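# Unload three sand cores from mould onto plywood

## Task

Lift three sand cores out of the mould: the elongated core with the rounded nose, plus the two upright bladed cores standing in the mould half that lies on the robot's right. Set all three down on the plywood boards next to the mould and release them. The remaining two cores must still be standing in the mould.

## Robot and tools

Robot: two arms, left_arm and right_arm, each with six revolute joints and a two-finger parallel gripper. Bases in the scene frame: left_arm at (-0.041, +0.329, +0.029) m, right_arm at (-0.052, -0.233, +0.005) m, each turned slightly about z. A two-camera stand sits behind the arms.

Scene frame: origin at table-top height midway between the nominal bases; +x points out over the table, +z up, and left_arm is on the +y side. Arm names do not match image left/right. The robot's right is therefore the -y side.

Joint order inside every row and every per-arm list: waist, shoulder, elbow, wrist pitch, wrist yaw, wrist roll. Ranges in radians: waist -2.618 to 3.054, shoulder 0.000 to 3.142, elbow 0.000 to 3.142, wrist pitch -1.571 to 1.571, wrist yaw -1.571 to 1.571, wrist roll -2.094 to 2.094. Actual ends may differ by up to 0.059 rad; a target beyond that margin (and farther out than the current angle) gets the call refused, and a result line "joint sent to its limit" means the joint was clipped to its end.

Row layout (shared by execute_actions and move): one flat list of 14 numbers covering both arms even if only one moves: left_arm's six absolute joint angles in radians, then its gripper opening, then right_arm's six angles and opening. Angles are targets, not offsets, in the same terms the Joint positions line prints. Opening runs -1 (shut) to +1 (fully open, 0.094 m between pads); between the extremes the fingers go where grip_measured would read that value. Resending 0 for a gripper is a real command, so repeat its current command to leave it alone.

execute_actions(actions, cameras): actions is a list of actions; each action is up to 15 rows, one per 1/30 s step, and a short action holds its last row for the remaining steps. Per step, waist/shoulder/elbow targets stay within 0.339 rad of the measured angle and wrist joints within 2.2; if targets would shift a gripper over 200 mm, they are scaled back. An empty actions list returns the full state plus all cameras. cameras: list of names, ["all"], or []; an unknown name voids the call.

move(target, speed, blend, opening_speed, grip_force, blocking, cameras): target is one 14-number row or a list of up to 15 rows, all absolute joint targets, sharing a 10 s budget. All joints interpolate together, so the hand traces a curve, and nothing avoids obstacles or the other arm. speed: rad/s for the joint travelling farthest, 0.01 to 12.57, default 0.5, one value or one per target. blend: rad of corner rounding per waypoint; 0 stops at each. opening_speed: rate of change of the opening per second, at least 0.2; use it to close gently. grip_force: newtons per finger pad, 10 to 50 (50 = full), one value or one per arm; it persists and slows closing when low. blocking=false returns after about 0.5 s while the motion continues; a new move then takes over from the current point. The result adds a "move:" line: done, off_target (resting more than 0.035 rad from target), moving, held, or fault, possibly naming the arm, and limits=held if steps were withheld. Neither done nor off_target tells you about contact.

wait(seconds 0 to 10): lets time pass holding the last command; a running move continues. stop(): brakes the current move, needing some travel distance. zoom_image(camera, region [x0,y0,x1,y1] in pixels, each side at most 504) enlarges part of the newest image of cam_head_left, cam_head_right, cam_high, cam_low, cam_left_wrist or cam_right_wrist (all 896x504). read_manual(section) returns URDF licence text only. finished_scene(scene) ends the scene irrevocably and must be the last call in that reply.

Result lines: Joint positions and Joint velocities per arm (six joints in rad or rad/s, then pad gap in m); "within noise" means the arm is still. Joint targets shows what joints are currently driven toward; resend these to hold a still joint. Tool commands shows each gripper's current command. grip_measured is the finger opening on the command scale, reading a little wide when empty and somewhat narrower than a firmly squeezed part. end_effector_position (m) and end_effector_quat_wxyz are in the scene frame; the position is the point between the pads about 1 cm behind the fingertips, fingers pointing along gripper +z and closing along y; expect errors of a few cm at long reach. Joint torques are raw drive outputs including gravity, with per-arm offset and noise; joints 1-3 wrap at ±28 N m. Step readings list joint angles at some steps of execute_actions calls. "joint command not followed" means the clearance check altered targets. MOTOR HOT appears at 75 °C; at 90 °C the arm folds and stays idle; at 100 °C it collapses. Holding loads, long reach or pushing at unreachable poses heats motors.

Time passes while you think and write, so keep replies short. Avoid: dropping cores or releasing them while moving, knocking them off the table, fast impacts with the table, mould or fixed parts, any contact or pinch between the two arms (this can fail the scene), closing a gripper on the other arm's fingers, pressing hard into things, and letting the wrist-camera cable bear load, since it counts as the hand touching. Loose objects may occasionally be nudged by outside disturbances.

Each tool is called after "Request:" as a command line: name --argument value for each argument, lists and objects as JSON in quotes; but a table of rows of numbers goes row by row, as --pt "numbers of a row", without its own name.

## Session

Request:
execute_actions --actions '[]' --cameras '["cam_head_left","cam_high"]'

Scene clock: 0.00 s.
left_arm: end_effector_position=(+0.2183, +0.2617, +0.3639) grip_measured=+1.000 end_effector_quat_wxyz=(+0.716, -0.179, +0.614, -0.281) | right_arm: end_effector_position=(+0.2261, -0.1367, +0.3456) grip_measured=+1.000 end_effector_quat_wxyz=(+0.692, +0.062, +0.667, +0.269)
Joint positions: left_arm=[-0.501 0.468 0.452 0.218 -0.426 -0.572 0.094] | right_arm=[0.466 0.596 0.57 0.129 0.137 0.448 0.094]
Joint velocities: within noise
Joint torques (N m): no reading
Motor temperatures (°C): left_arm=[23 34 34 28 22 22 25] | right_arm=[25 31 31 27 21 24 21]
Heat: left arm: 34 °C; right arm: 31 °C.
Joint targets: left_arm=[-0.501 0.468 0.458 0.212 -0.426 -0.572] | right_arm=[0.466 0.596 0.580 0.130 0.137 0.448]
Tool commands: left_gripper/opening=+1.0 right_gripper/opening=+1.0
Images, in order (width x height): cam_head_left 896x504, cam_high 896x504.

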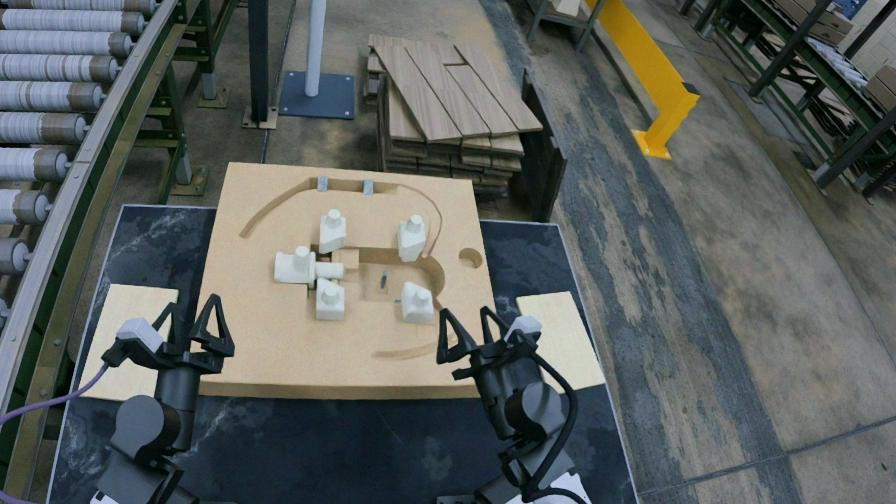

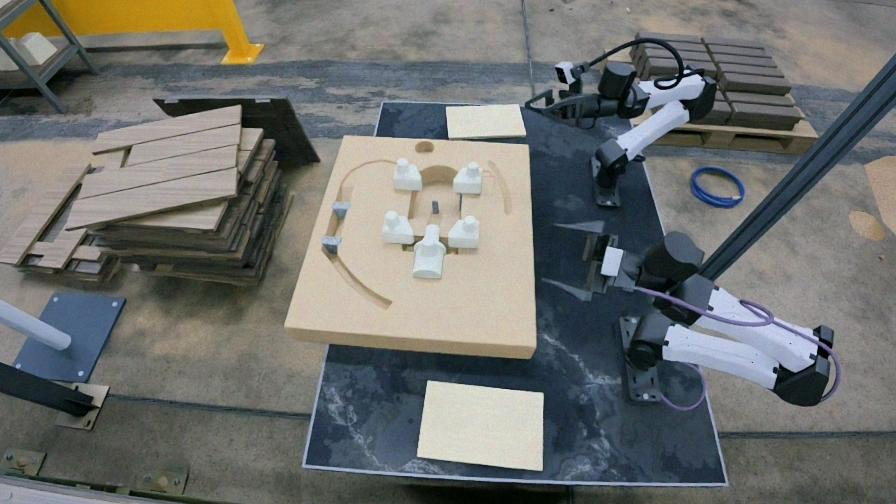

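Request:
move --target '[-0.478,1.708,1.87,-1.05,0.0,0.0,1,0.284,1.708,1.87,-1.05,0,0,1]' --speed 1.0 --cameras '["cam_left_wrist","cam_right_wrist"]'

Scene clock: 6.10 s.
left_arm: end_effector_position=(+0.3478, +0.1155, +0.3034) grip_measured=+1.000 end_effector_quat_wxyz=(+0.321, +0.228, +0.916, -0.078) | right_arm: end_effector_position=(+0.3790, -0.1308, +0.2803) grip_measured=+1.000 end_effector_quat_wxyz=(+0.328, -0.104, +0.938, +0.036)
Joint positions: left_arm=[-0.484 1.701 1.84 -1.036 -0.015 -0.014 0.094] | right_arm=[0.288 1.701 1.843 -1.041 0.012 0.013 0.094]
Joint torques (N m): left_arm=[0.44 -7.01 10.58 1.45 0.23 0.17] | right_arm=[-0.08 -8.13 8.29 1.31 -0.12 -0.23]
Heat: left arm: 36 °C; right arm: 32 °C.
Joint targets: left_arm=[-0.478 1.708 1.870 -1.050 0.000 0.000] | right_arm=[0.284 1.708 1.870 -1.050 0.000 0.000]
move: done
Images, in order (width x height): cam_left_wrist 896x504, cam_right_wrist 896x504.

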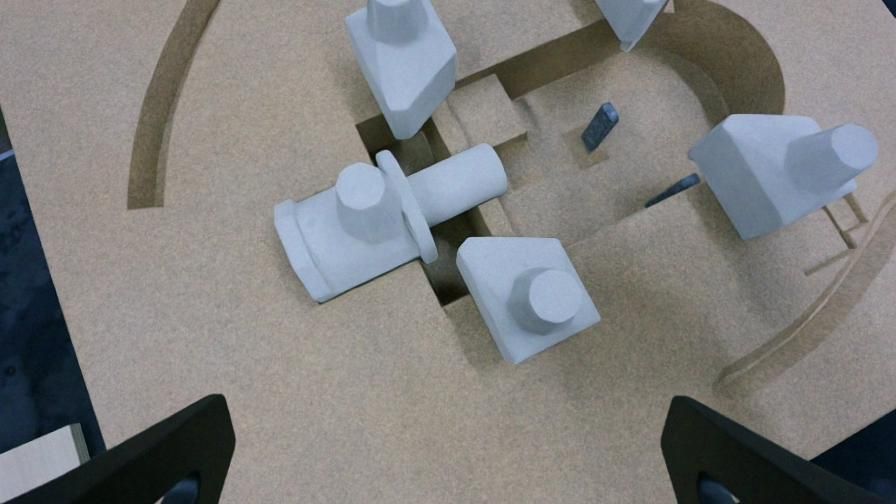

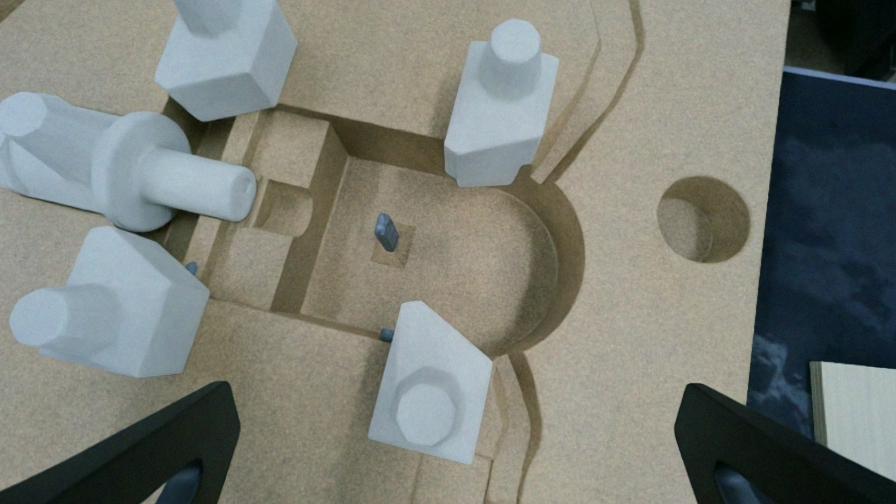

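Request:
move --target '[-0.211,2.20,2.085,-0.86,0.653,0.75,0.25,0.366,1.819,1.777,-1.053,0.165,0.322,1]' --speed 0.7 --cameras '["cam_left_wrist","cam_right_wrist"]'

Scene clock: 51.40 s.
left_arm: end_effector_position=(+0.4596, +0.1042, +0.2029) grip_measured=+0.251 end_effector_quat_wxyz=(+0.331, +0.501, +0.767, -0.225) | right_arm: end_effector_position=(+0.3813, -0.1218, +0.2135) grip_measured=+1.000 end_effector_quat_wxyz=(+0.258, +0.017, +0.966, +0.004)
Joint positions: left_arm=[-0.208 2.191 2.055 -0.87 0.637 0.734 0.059] | right_arm=[0.362 1.808 1.784 -1.047 0.154 0.308 0.094]
Joint torques (N m): left_arm=[-0.35 -10.69 10.76 1.39 0.61 0.19] | right_arm=[0.85 -8.81 5.68 1.11 0.21 -0.01]
Motor temperatures (°C): left_arm=[23 40 41 32 22 22 25] | right_arm=[25 33 40 31 21 24 21]
Heat: left arm: 41 °C; right arm: 40 °C.
Joint targets: left_arm=[-0.211 2.200 2.085 -0.860 0.653 0.750] | right_arm=[0.366 1.819 1.777 -1.053 0.165 0.322]
move: done
Images, in order (width x height): cam_left_wrist 896x504, cam_right_wrist 896x504.

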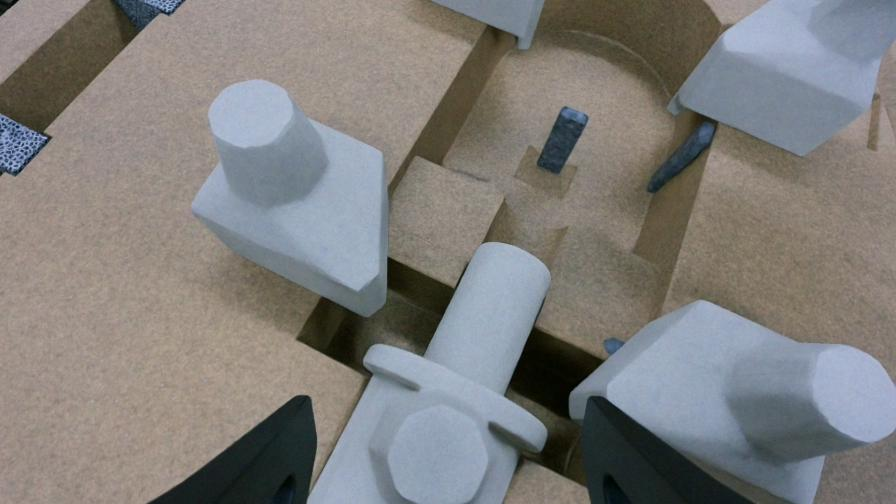

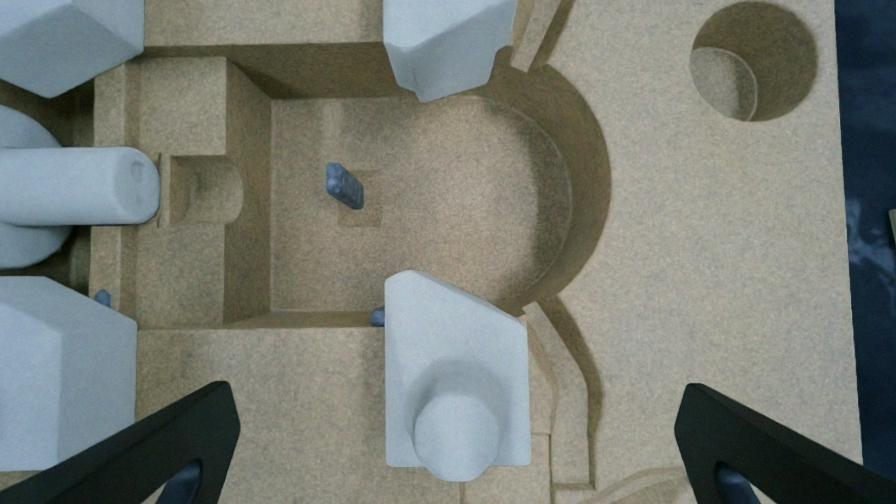

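Request:
move --pt "-0.198 2.184 1.856 -0.628 0.653 0.75 0.1 0.364 1.795 1.430 -0.730 0.165 0.322 1" --pt "-0.198 2.184 1.856 -0.628 0.653 0.75 0.1 0.364 1.795 1.430 -0.730 0.165 0.322 -0.12" --speed 0.35 --grip_force '[50, 30]' --opening_speed 0.7 --cameras '["cam_left_wrist","cam_right_wrist"]'

Scene clock: 69.93 s.
left_arm: end_effector_position=(+0.4693, +0.1045, +0.1625) grip_measured=+0.101 end_effector_quat_wxyz=(+0.352, +0.502, +0.759, -0.218) | right_arm: end_effector_position=(+0.3749, -0.1230, +0.1210) grip_measured=+0.166 end_effector_quat_wxyz=(+0.236, +0.014, +0.972, -0.003)
Joint positions: left_arm=[-0.203 2.191 1.873 -0.641 0.639 0.734 0.052] | right_arm=[0.364 1.808 1.436 -0.746 0.155 0.308 0.055]
Joint torques (N m): left_arm=[0.38 -12.19 6.61 1.51 0.57 0.19] | right_arm=[0.27 -11.34 5.76 1.29 0.2 0.06]
Heat: left arm: 44 °C; right arm: 37 °C.
Joint targets: left_arm=[-0.198 2.184 1.856 -0.628 0.653 0.750] | right_arm=[0.364 1.795 1.430 -0.730 0.165 0.322]
grip_force (N): 50, 30
move: done
Images, in order (width x height): cam_left_wrist 896x504, cam_right_wrist 896x504.

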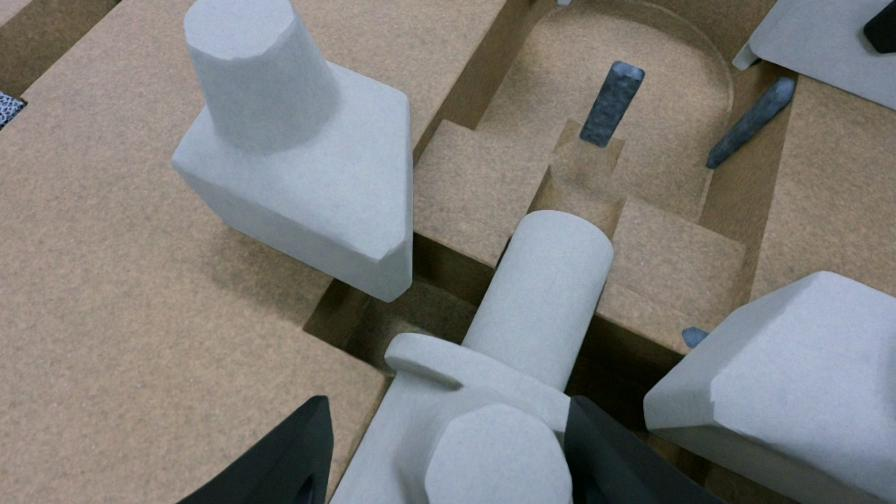

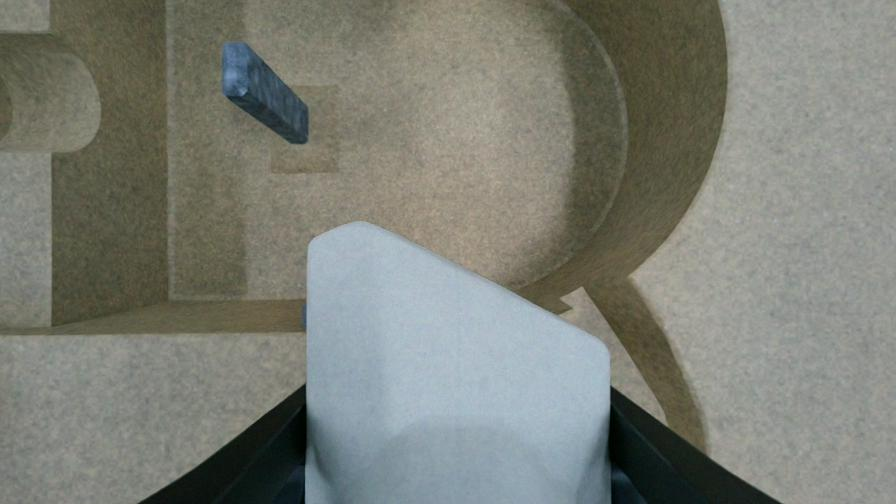

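Request:
move --pt "-0.221 2.115 1.742 -0.56 0.653 0.75 0.0 0.364 1.80 1.61 -0.90 0.165 0.322 -0.12" --pt "-0.221 2.115 1.742 -0.56 0.653 0.75 0.0 0.364 1.80 1.83 -1.09 0.165 0.322 -0.12" --speed 0.25 --blend '[0.03,0]' --cameras '["cam_left_wrist","cam_low"]'

Scene clock: 90.63 s.
left_arm: end_effector_position=(+0.4571, +0.1023, +0.1529) grip_measured=+0.001 end_effector_quat_wxyz=(+0.354, +0.506, +0.755, -0.221) | right_arm: end_effector_position=(+0.3687, -0.1248, +0.2088) grip_measured=+0.165 end_effector_quat_wxyz=(+0.231, +0.014, +0.973, -0.004)
Joint positions: left_arm=[-0.211 2.148 1.761 -0.566 0.644 0.734 0.047] | right_arm=[0.364 1.808 1.79 -1.111 0.153 0.308 0.055]
Joint torques (N m): left_arm=[-1.13 -14.19 6.42 1.43 0.52 0.19] | right_arm=[0.31 -10.55 9.26 1.27 0.21 0.08]
Motor temperatures (°C): left_arm=[23 49 41 32 22 22 25] | right_arm=[25 36 36 31 21 24 22]
Heat: left arm: 49 °C; right arm: 36 °C.
Joint targets: left_arm=[-0.221 2.115 1.742 -0.560 0.653 0.750] | right_arm=[0.364 1.800 1.830 -1.090 0.165 0.322]
grip_force (N): 50, 30
move: off_target (right_arm); right_arm: the elbow is farthest, 0.040 rad from its target
Images, in order (width x height): cam_low 896x504, cam_left_wrist 896x504.

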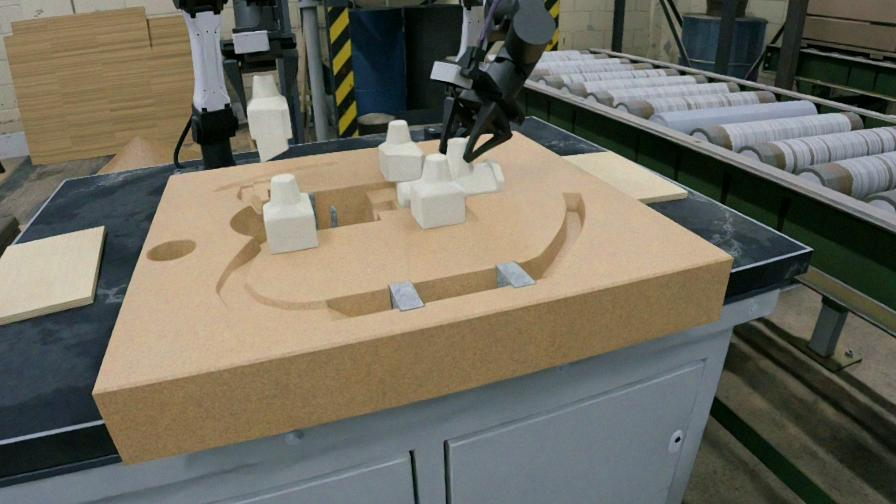

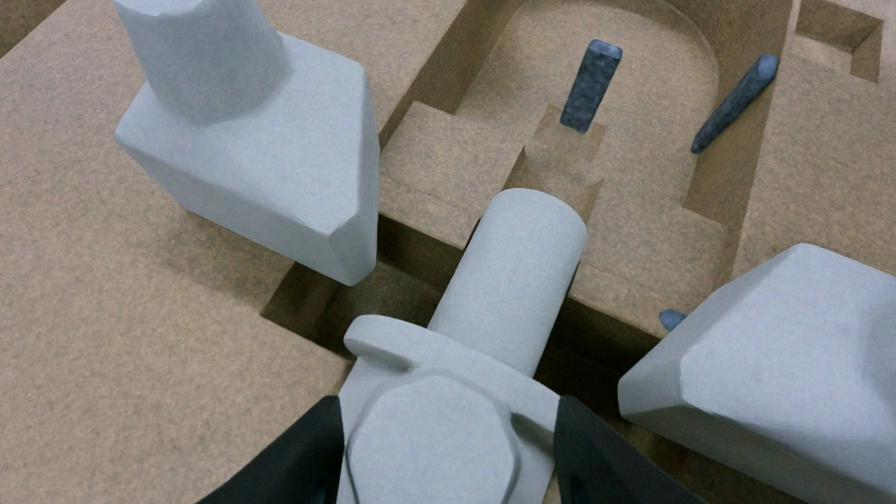

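Request:
move --target '[-0.221,2.115,1.71,-0.538,0.653,0.75,0.0,-0.478,1.79,1.80,-1.07,0.0,0.0,-0.12]' --speed 0.6

Request:
move --pt "-0.221 2.115 1.71 -0.538 0.653 0.75 -0.8 -0.478 1.872 1.267 -0.156 0.0 0.0 -0.12" --pt "-0.221 2.115 1.71 -0.538 0.653 0.75 -0.8 -0.478 1.912 1.209 -0.06 0.0 0.0 -0.12" --speed '[0.5,0.12]' --blend '[0.03,0]' --opening_speed 0.6 --cameras '["cam_left_wrist","cam_low","cam_high"]'

Request:
zoom_image --camera "cam_low" --region '[0, 170, 120, 310]'

Request:
zoom_image --camera "cam_high" --region '[430, 80, 530, 150]'

Scene clock: 106.37 s.
left_arm: end_effector_position=(+0.4575, +0.1013, +0.1500) grip_measured=+0.001 end_effector_quat_wxyz=(+0.361, +0.508, +0.751, -0.218) | right_arm: end_effector_position=(+0.3213, -0.4556, +0.2069) grip_measured=+0.165 end_effector_quat_wxyz=(+0.210, +0.264, +0.939, -0.062)
Joint positions: left_arm=[-0.212 2.142 1.733 -0.527 0.644 0.736 0.047] | right_arm=[-0.483 1.808 1.79 -1.112 0.012 0.014 0.055]
Joint torques (N m): left_arm=[-0.94 -13.7 6 1.3 0.53 0.15] | right_arm=[0.66 -11.56 6.8 1.48 -0.13 -0.19]
Motor temperatures (°C): left_arm=[23 58 40 32 22 22 25] | right_arm=[25 37 39 31 21 24 22]
Heat: left arm: 58 °C; right arm: 39 °C.
Joint targets: left_arm=[-0.221 2.115 1.710 -0.538 0.653 0.750] | right_arm=[-0.478 1.790 1.800 -1.070 0.000 0.000]
grip_force (N): 50, 30
move: off_target (right_arm); right_arm: the wrist pitch is farthest, 0.042 rad from its target

Scene clock: 110.20 s.
left_arm: end_effector_position=(+0.4599, +0.1021, +0.1504) grip_measured=-0.205 end_effector_quat_wxyz=(+0.364, +0.508, +0.751, -0.212) | right_arm: end_effector_position=(+0.3795, -0.4899, +0.0746) grip_measured=+0.165 end_effector_quat_wxyz=(+0.351, +0.252, +0.896, -0.099)
Joint positions: left_arm=[-0.212 2.142 1.733 -0.518 0.634 0.736 0.037] | right_arm=[-0.483 1.906 1.208 -0.126 0.011 0.012 0.055]
Joint torques (N m): left_arm=[-0.94 -13.63 6.04 1.24 0.62 0.15] | right_arm=[0.91 -10.26 6.22 2.05 -0.13 -0.19]
Motor temperatures (°C): left_arm=[23 60 40 32 22 22 25] | right_arm=[25 37 39 32 21 24 22]
Heat: left arm: 60 °C; right arm: 39 °C.
Joint targets: left_arm=[-0.221 2.115 1.710 -0.538 0.653 0.750] | right_arm=[-0.478 1.912 1.209 -0.060 0.000 0.000]
grip_force (N): 50, 30
move: off_target (right_arm); blend cut to 0 rad at target 1; right_arm: the wrist pitch is farthest, 0.066 rad from its target
Images, in order (width x height): cam_high 896x504, cam_low 896x504, cam_left_wrist 896x504.

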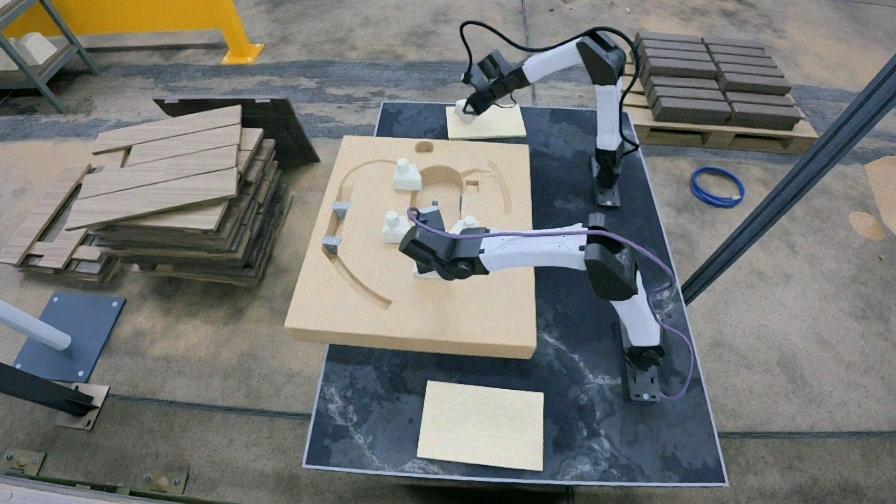

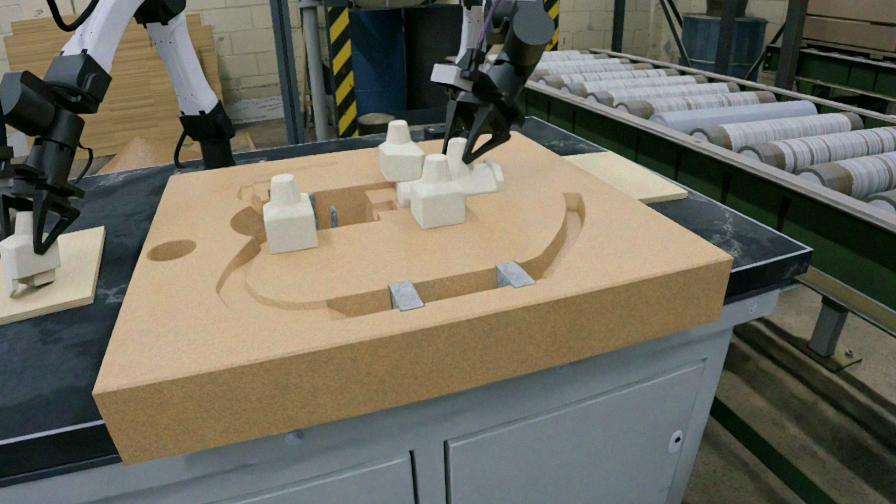

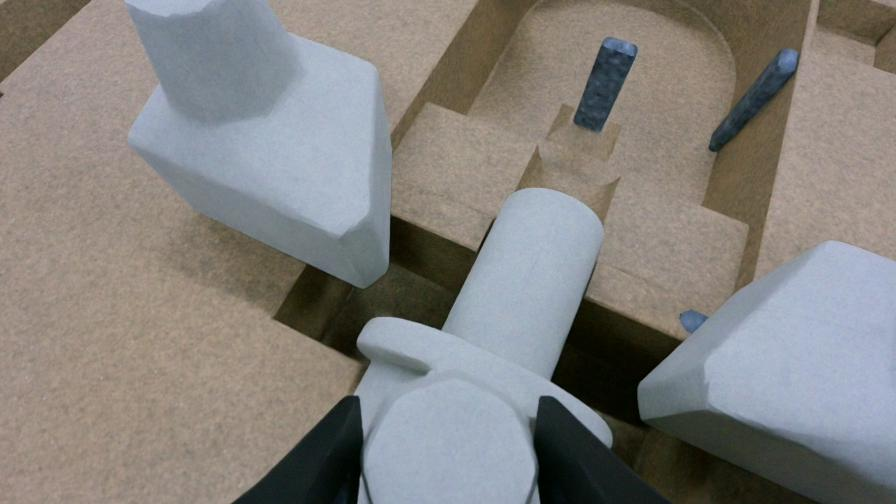

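Scaled by 3.600 from the camera's 896x504 image, which has a finer 1280x720 frame.

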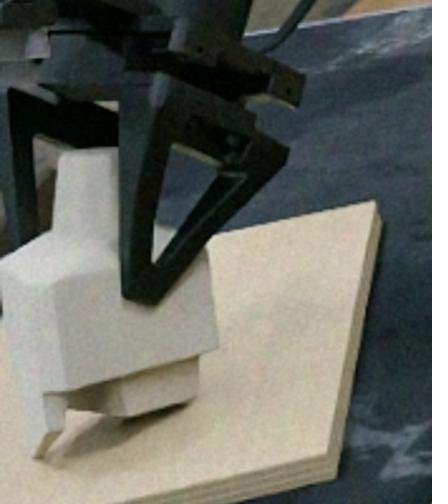

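Scaled by 5.040 from the camera's 896x504 image, which has a finer 1280x720 frame.

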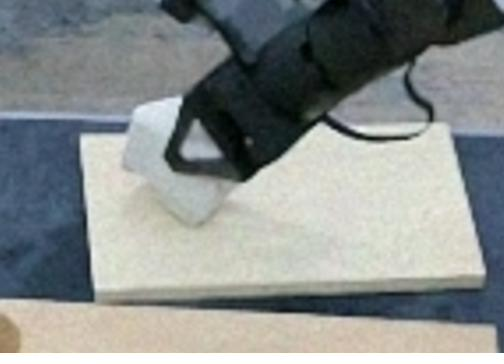

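Request:
move --target '[-0.211,2.09,2.00,-0.71,0.69,0.75,-0.8,-0.478,1.924,1.197,-0.045,0.0,0.0,-0.12]' --speed 0.2 --cameras '["cam_low"]'

Request:
zoom_image --camera "cam_low" --region '[0, 170, 120, 310]'

Scene clock: 125.10 s.
left_arm: end_effector_position=(+0.4557, +0.1068, +0.1904) grip_measured=-0.208 end_effector_quat_wxyz=(+0.340, +0.510, +0.762, -0.207) | right_arm: end_effector_position=(+0.3818, -0.4912, +0.0737) grip_measured=+0.165 end_effector_quat_wxyz=(+0.358, +0.251, +0.893, -0.101)
Joint positions: left_arm=[-0.212 2.142 1.929 -0.771 0.61 0.755 0.037] | right_arm=[-0.483 1.911 1.2 -0.096 0.011 0.011 0.055]
Joint torques (N m): left_arm=[0.05 -15.8 14.53 1.93 1.23 -0.04] | right_arm=[0.84 -9.84 6.23 1.98 -0.11 -0.18]
Motor temperatures (°C): left_arm=[23 65 40 32 23 22 26] | right_arm=[25 40 39 34 21 24 22]
Heat: left arm: 65 °C; right arm: 40 °C.
Joint targets: left_arm=[-0.211 2.090 2.000 -0.710 0.690 0.750] | right_arm=[-0.478 1.924 1.197 -0.045 0.000 0.000]
grip_force (N): 50, 30
move: off_target (left_arm, right_arm); left_arm: the wrist yaw is farthest, 0.080 rad from its target; right_arm: the wrist pitch is farthest, 0.051 rad from its target
Images, in order (width x height): cam_low 896x504.

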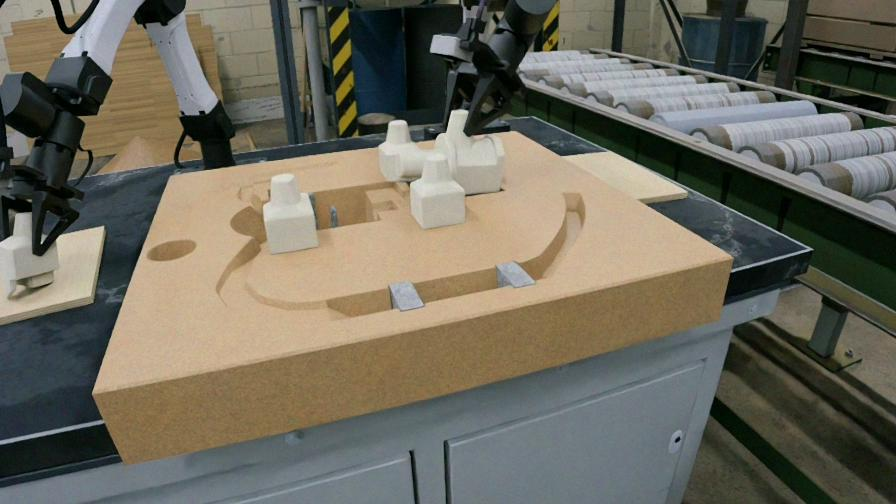

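Scaled by 3.600 from the camera's 896x504 image, which has a finer 1280x720 frame.

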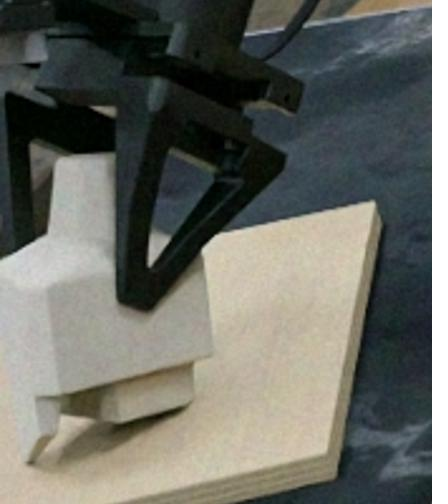

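Request:
move --pt "-0.205 2.08 2.11 -0.82 0.69 0.75 -0.8 -0.478 1.935 1.190 -0.055 0.0 0.0 -0.12" --pt "-0.06 2.03 2.20 -0.97 0.6 0.75 -0.8 -0.478 1.945 1.183 -0.06 0.0 0.0 -0.12" --speed '[0.15,0.3]' --blend '[0.02,0]' --cameras '["cam_low","cam_left_wrist"]'

Request:
zoom_image --camera "cam_low" --region '[0, 170, 120, 310]'

Scene clock: 132.87 s.
left_arm: end_effector_position=(+0.4652, +0.1969, +0.2478) grip_measured=-0.208 end_effector_quat_wxyz=(+0.336, +0.443, +0.816, -0.157) | right_arm: end_effector_position=(+0.3830, -0.4919, +0.0724) grip_measured=+0.165 end_effector_quat_wxyz=(+0.362, +0.250, +0.892, -0.102)
Joint positions: left_arm=[-0.057 2.104 2.133 -1.041 0.546 0.755 0.037] | right_arm=[-0.483 1.916 1.195 -0.079 0.011 0.01 0.055]
Joint torques (N m): left_arm=[-0.28 -17.09 14 2.01 0.96 -0.05] | right_arm=[0.85 -8.17 5.31 1.72 -0.15 -0.15]
Motor temperatures (°C): left_arm=[23 70 42 34 23 22 26] | right_arm=[25 40 38 35 21 24 22]
Heat: left arm: 70 °C; right arm: 40 °C.
Joint targets: left_arm=[-0.060 2.030 2.200 -0.970 0.600 0.750] | right_arm=[-0.478 1.945 1.183 -0.060 0.000 0.000]
grip_force (N): 50, 30
move: off_target (left_arm); left_arm: the shoulder is farthest, 0.074 rad from its target
Images, in order (width x height): cam_low 896x504, cam_left_wrist 896x504.

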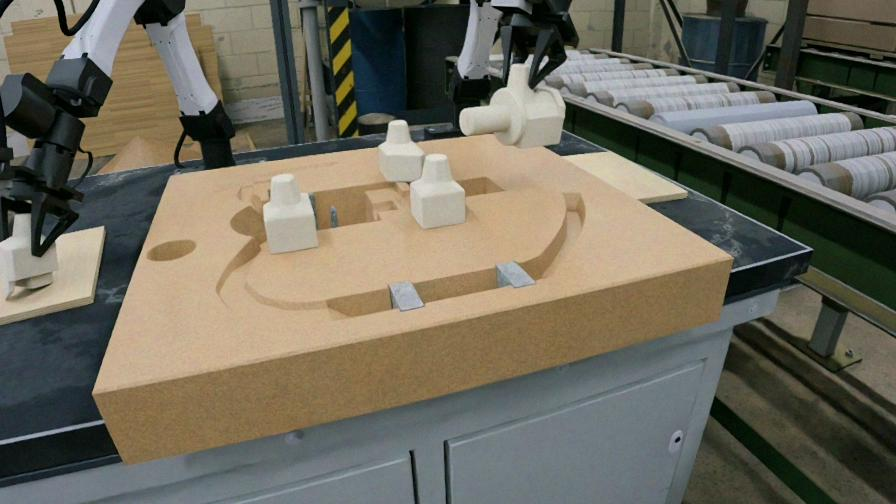

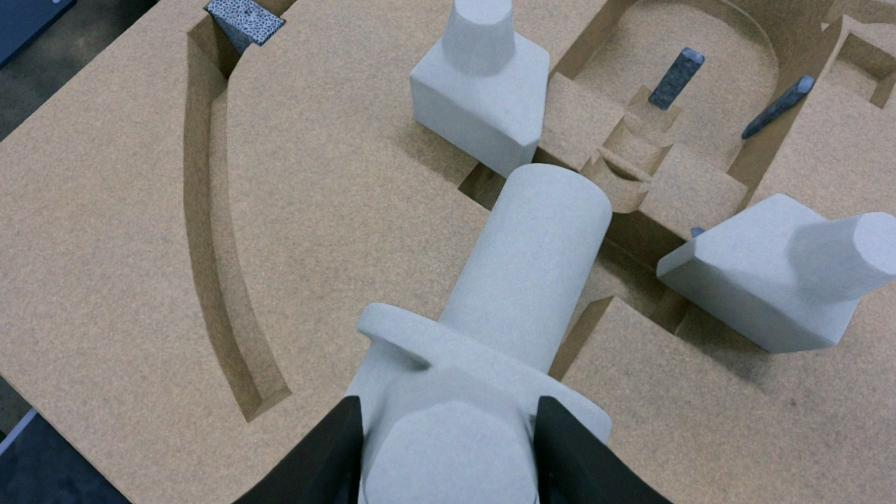

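Scaled by 3.600 from the camera's 896x504 image, which has a finer 1280x720 frame.

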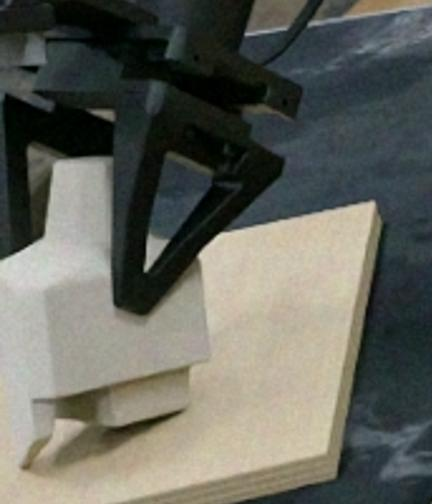

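Request:
move --pt "0.43 1.46 1.50 -0.83 0.0 0.0 -0.8 -0.478 1.955 1.178 -0.06 0.0 0.0 -0.12" --pt "0.438 1.505 0.965 -0.18 0.0 0.0 -0.8 -0.478 1.955 1.178 -0.06 0.0 0.0 -0.12" --speed '[0.5,0.4]' --blend '[0.05,0]' --cameras '["cam_low","cam_left_wrist","cam_high"]'

Request:
zoom_image --camera "cam_low" --region '[0, 170, 120, 310]'

Request:
zoom_image --camera "cam_low" --region '[560, 80, 680, 200]'

Scene clock: 145.10 s.
left_arm: end_effector_position=(+0.3317, +0.4871, +0.1324) grip_measured=-0.208 end_effector_quat_wxyz=(+0.335, -0.183, +0.922, +0.065) | right_arm: end_effector_position=(+0.3849, -0.4930, +0.0717) grip_measured=+0.165 end_effector_quat_wxyz=(+0.365, +0.250, +0.891, -0.103)
Joint positions: left_arm=[0.431 1.525 0.95 -0.3 0.013 0.011 0.037] | right_arm=[-0.483 1.922 1.195 -0.065 0.011 0.009 0.055]
Joint torques (N m): left_arm=[0.62 -7.91 9.4 2.81 -0.03 -0.1] | right_arm=[0.8 -7.87 4.89 1.58 -0.12 -0.18]
Motor temperatures (°C): left_arm=[23 75 46 36 23 22 27] | right_arm=[25 40 37 35 21 24 22]
Heat: left arm: 75 °C; right arm: 40 °C. Fold the left arm in close to its base, or ease its load, before you think long.
Joint targets: left_arm=[0.438 1.505 0.965 -0.180 0.000 0.000] | right_arm=[-0.478 1.955 1.178 -0.060 0.000 0.000]
MOTOR HOT: the shoulder of the left arm reports 75 °C; the controller's stop level is 90 °C. To cool a motor, set the load down, stop pushing, or move to a pose that needs little force.
grip_force (N): 50, 30
move: off_target (left_arm); left_arm: the wrist pitch is farthest, 0.120 rad from its target
Images, in order (width x height): cam_high 896x504, cam_low 896x504, cam_left_wrist 896x504.

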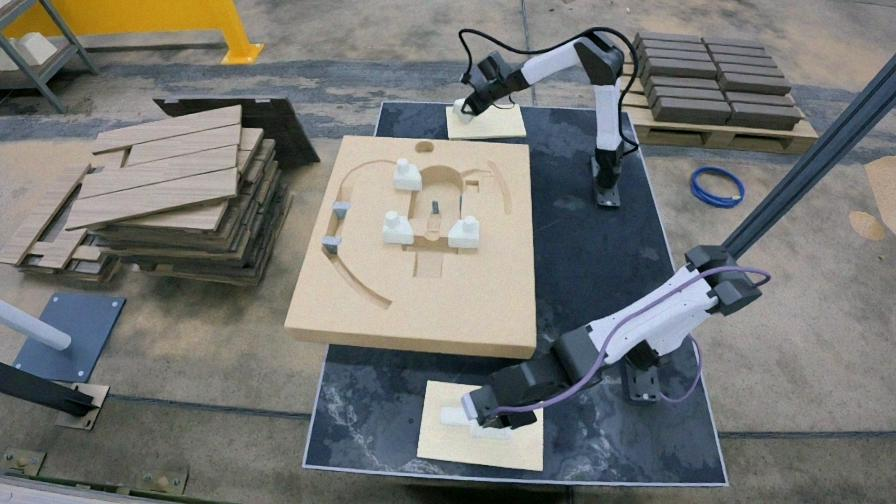

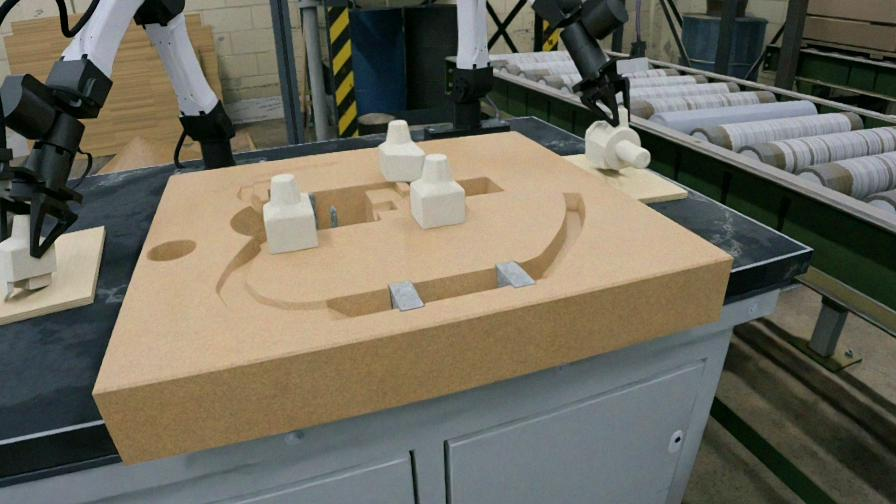

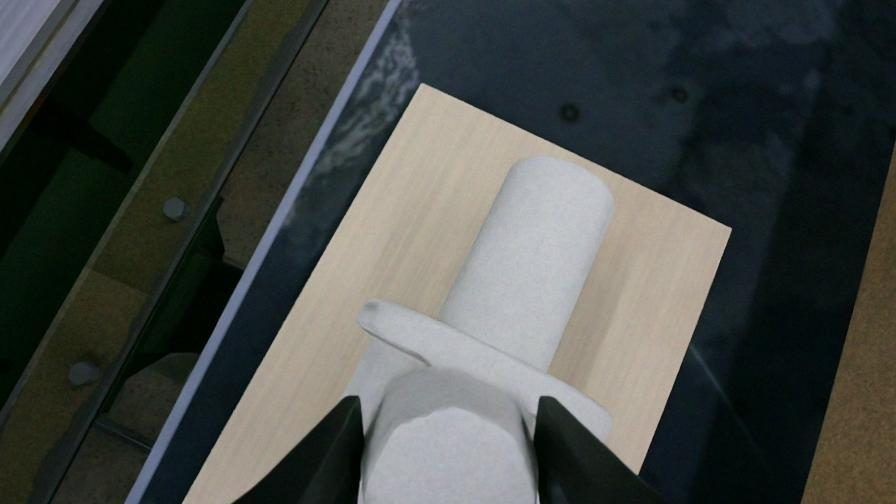

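Scaled by 3.600 from the camera's 896x504 image, which has a finer 1280x720 frame.

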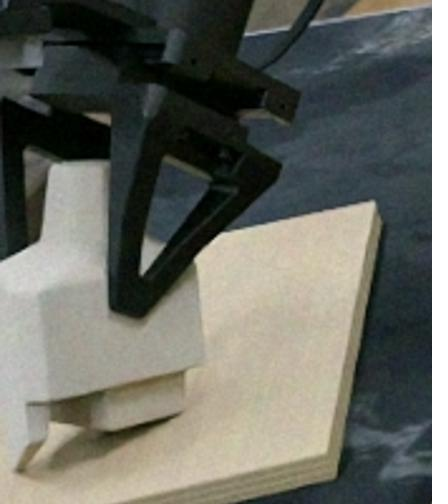

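Scaled by 4.200 from the camera's 896x504 image, which has a finer 1280x720 frame.

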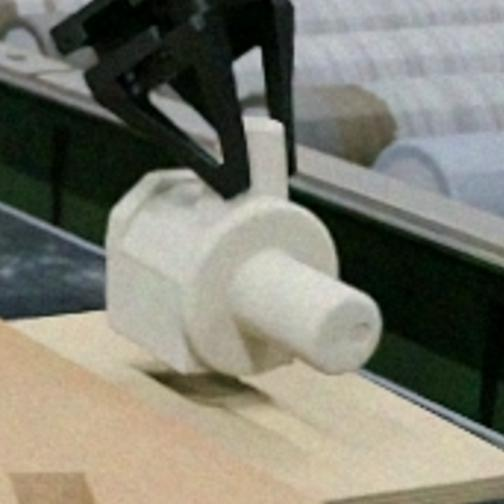

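Request:
move --target '[0.438,1.505,0.965,-0.335,0.0,0.0,-0.8,-0.480,1.918,1.20,-0.04,0.0,0.0,0.4]' --speed 0.12 --opening_speed 0.4 --cameras '["cam_low","cam_high"]'

Request:
zoom_image --camera "cam_low" --region '[0, 170, 120, 310]'

Request:
zoom_image --camera "cam_low" --region '[560, 80, 680, 200]'

Scene clock: 159.97 s.
left_arm: end_effector_position=(+0.3129, +0.4791, +0.1171) grip_measured=-0.208 end_effector_quat_wxyz=(+0.287, -0.187, +0.938, +0.055) | right_arm: end_effector_position=(+0.3850, -0.4930, +0.0718) grip_measured=+0.398 end_effector_quat_wxyz=(+0.365, +0.250, +0.891, -0.103)
Joint positions: left_arm=[0.431 1.525 0.95 -0.403 0.013 0.011 0.037] | right_arm=[-0.483 1.922 1.195 -0.064 0.011 0.009 0.066]
Joint torques (N m): left_arm=[0.57 -7.76 9.28 2.12 -0.05 -0.11] | right_arm=[0.54 -11.45 6.78 1.76 -0.09 -0.18]
Motor temperatures (°C): left_arm=[23 65 46 40 23 22 27] | right_arm=[25 40 36 36 21 24 22]
Heat: left arm: 65 °C; right arm: 40 °C.
Joint targets: left_arm=[0.438 1.505 0.965 -0.335 0.000 0.000] | right_arm=[-0.480 1.918 1.200 -0.040 0.000 0.000]
MOTOR HOT: cleared for the motors of the left arm.
grip_force (N): 50, 30
move: off_target (left_arm); left_arm: the wrist pitch is farthest, 0.068 rad from its target
Images, in order (width x height): cam_high 896x504, cam_low 896x504.

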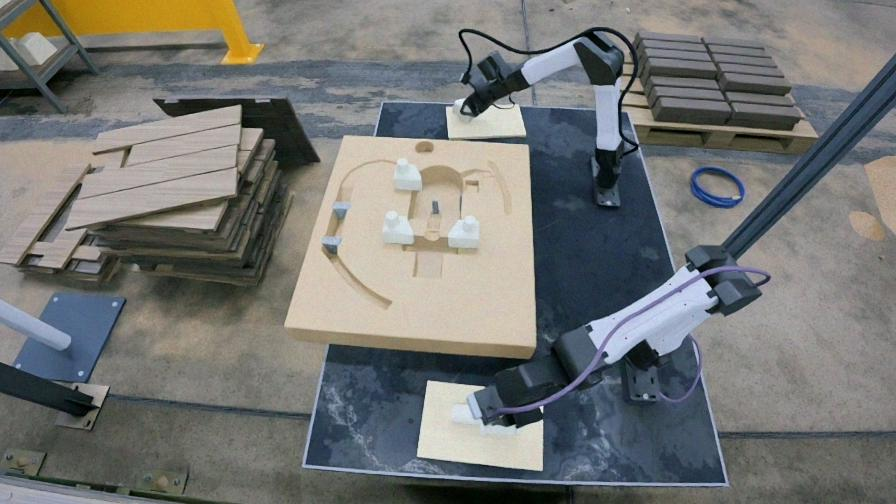

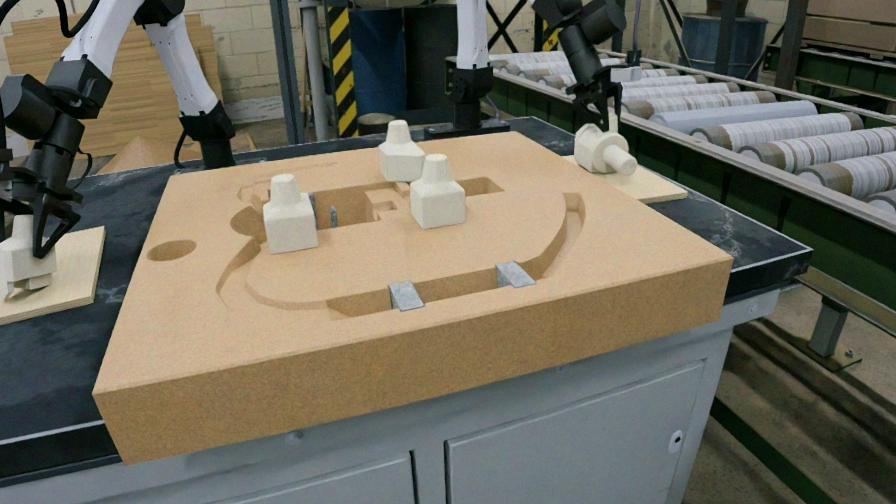

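Scaled by 3.600 from the camera's 896x504 image, which has a finer 1280x720 frame.

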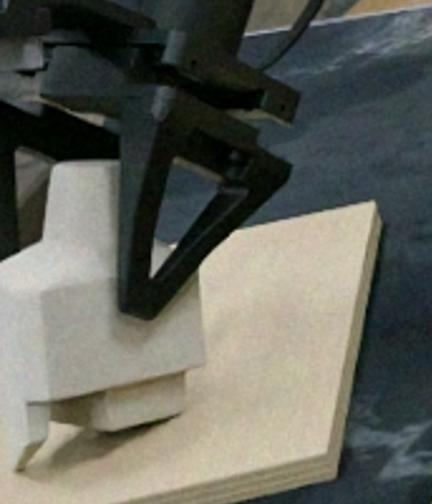

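Scaled by 4.200 from the camera's 896x504 image, which has a finer 1280x720 frame.

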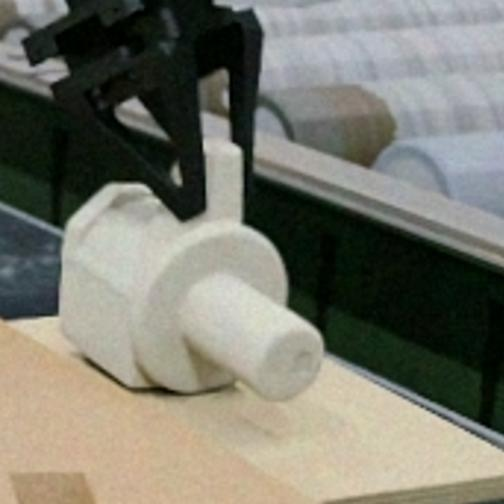

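Request:
move --target '[0.438,1.515,0.945,-0.265,0.0,0.0,-0.8,-0.480,1.62,1.30,-0.51,0.0,0.0,1]' --speed 0.3 --opening_speed 1.5 --cameras '["cam_low"]'

Request:
zoom_image --camera "cam_low" --region '[560, 80, 680, 200]'

Scene clock: 171.10 s.
left_arm: end_effector_position=(+0.3165, +0.4806, +0.1181) grip_measured=-0.208 end_effector_quat_wxyz=(+0.298, -0.186, +0.935, +0.057) | right_arm: end_effector_position=(+0.3340, -0.4630, +0.1583) grip_measured=+0.998 end_effector_quat_wxyz=(+0.328, +0.253, +0.905, -0.093)
Joint positions: left_arm=[0.431 1.525 0.94 -0.37 0.013 0.011 0.037] | right_arm=[-0.483 1.646 1.274 -0.504 0.011 0.009 0.094]
Joint torques (N m): left_arm=[0.64 -7.05 8.36 2.54 -0.04 -0.09] | right_arm=[0.58 -11.4 8.49 1.38 -0.16 -0.17]
Motor temperatures (°C): left_arm=[23 60 46 40 23 22 27] | right_arm=[25 42 36 37 21 24 22]
Heat: left arm: 60 °C; right arm: 42 °C.
Joint targets: left_arm=[0.438 1.515 0.945 -0.265 0.000 0.000] | right_arm=[-0.480 1.620 1.300 -0.510 0.000 0.000]
grip_force (N): 50, 30
move: off_target (left_arm); left_arm: the wrist pitch is farthest, 0.105 rad from its target
Images, in order (width x height): cam_low 896x504.

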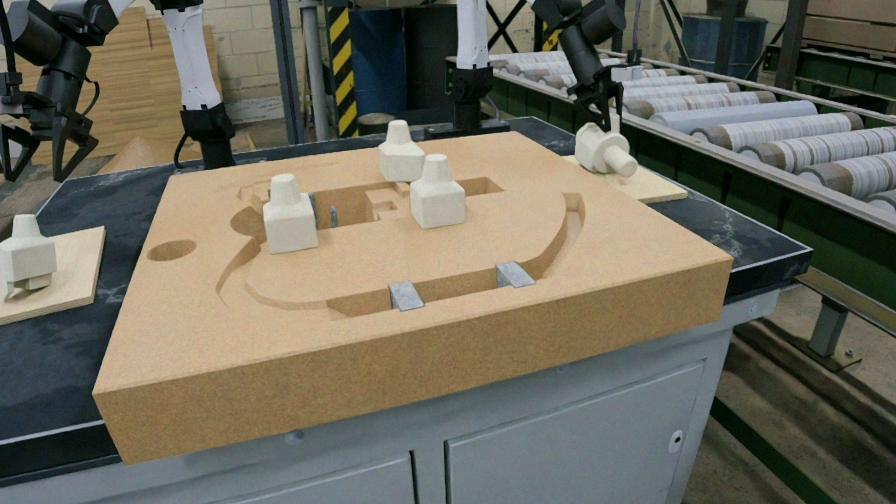

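Scaled by 4.200 from the camera's 896x504 image, which has a finer 1280x720 frame.

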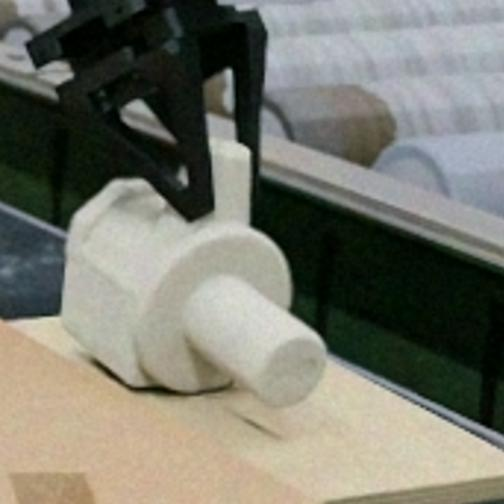

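Request:
zoom_image --camera "cam_low" --region '[565, 140, 645, 190]'

Scaled by 6.300 from the camera's 896x504 image, which has a finer 1280x720 frame.

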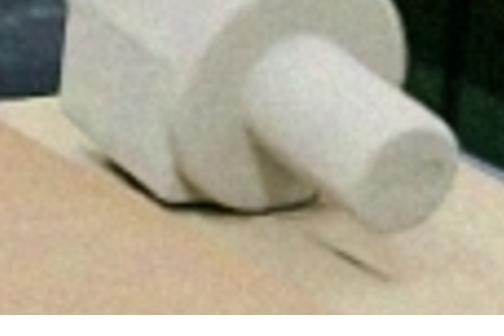

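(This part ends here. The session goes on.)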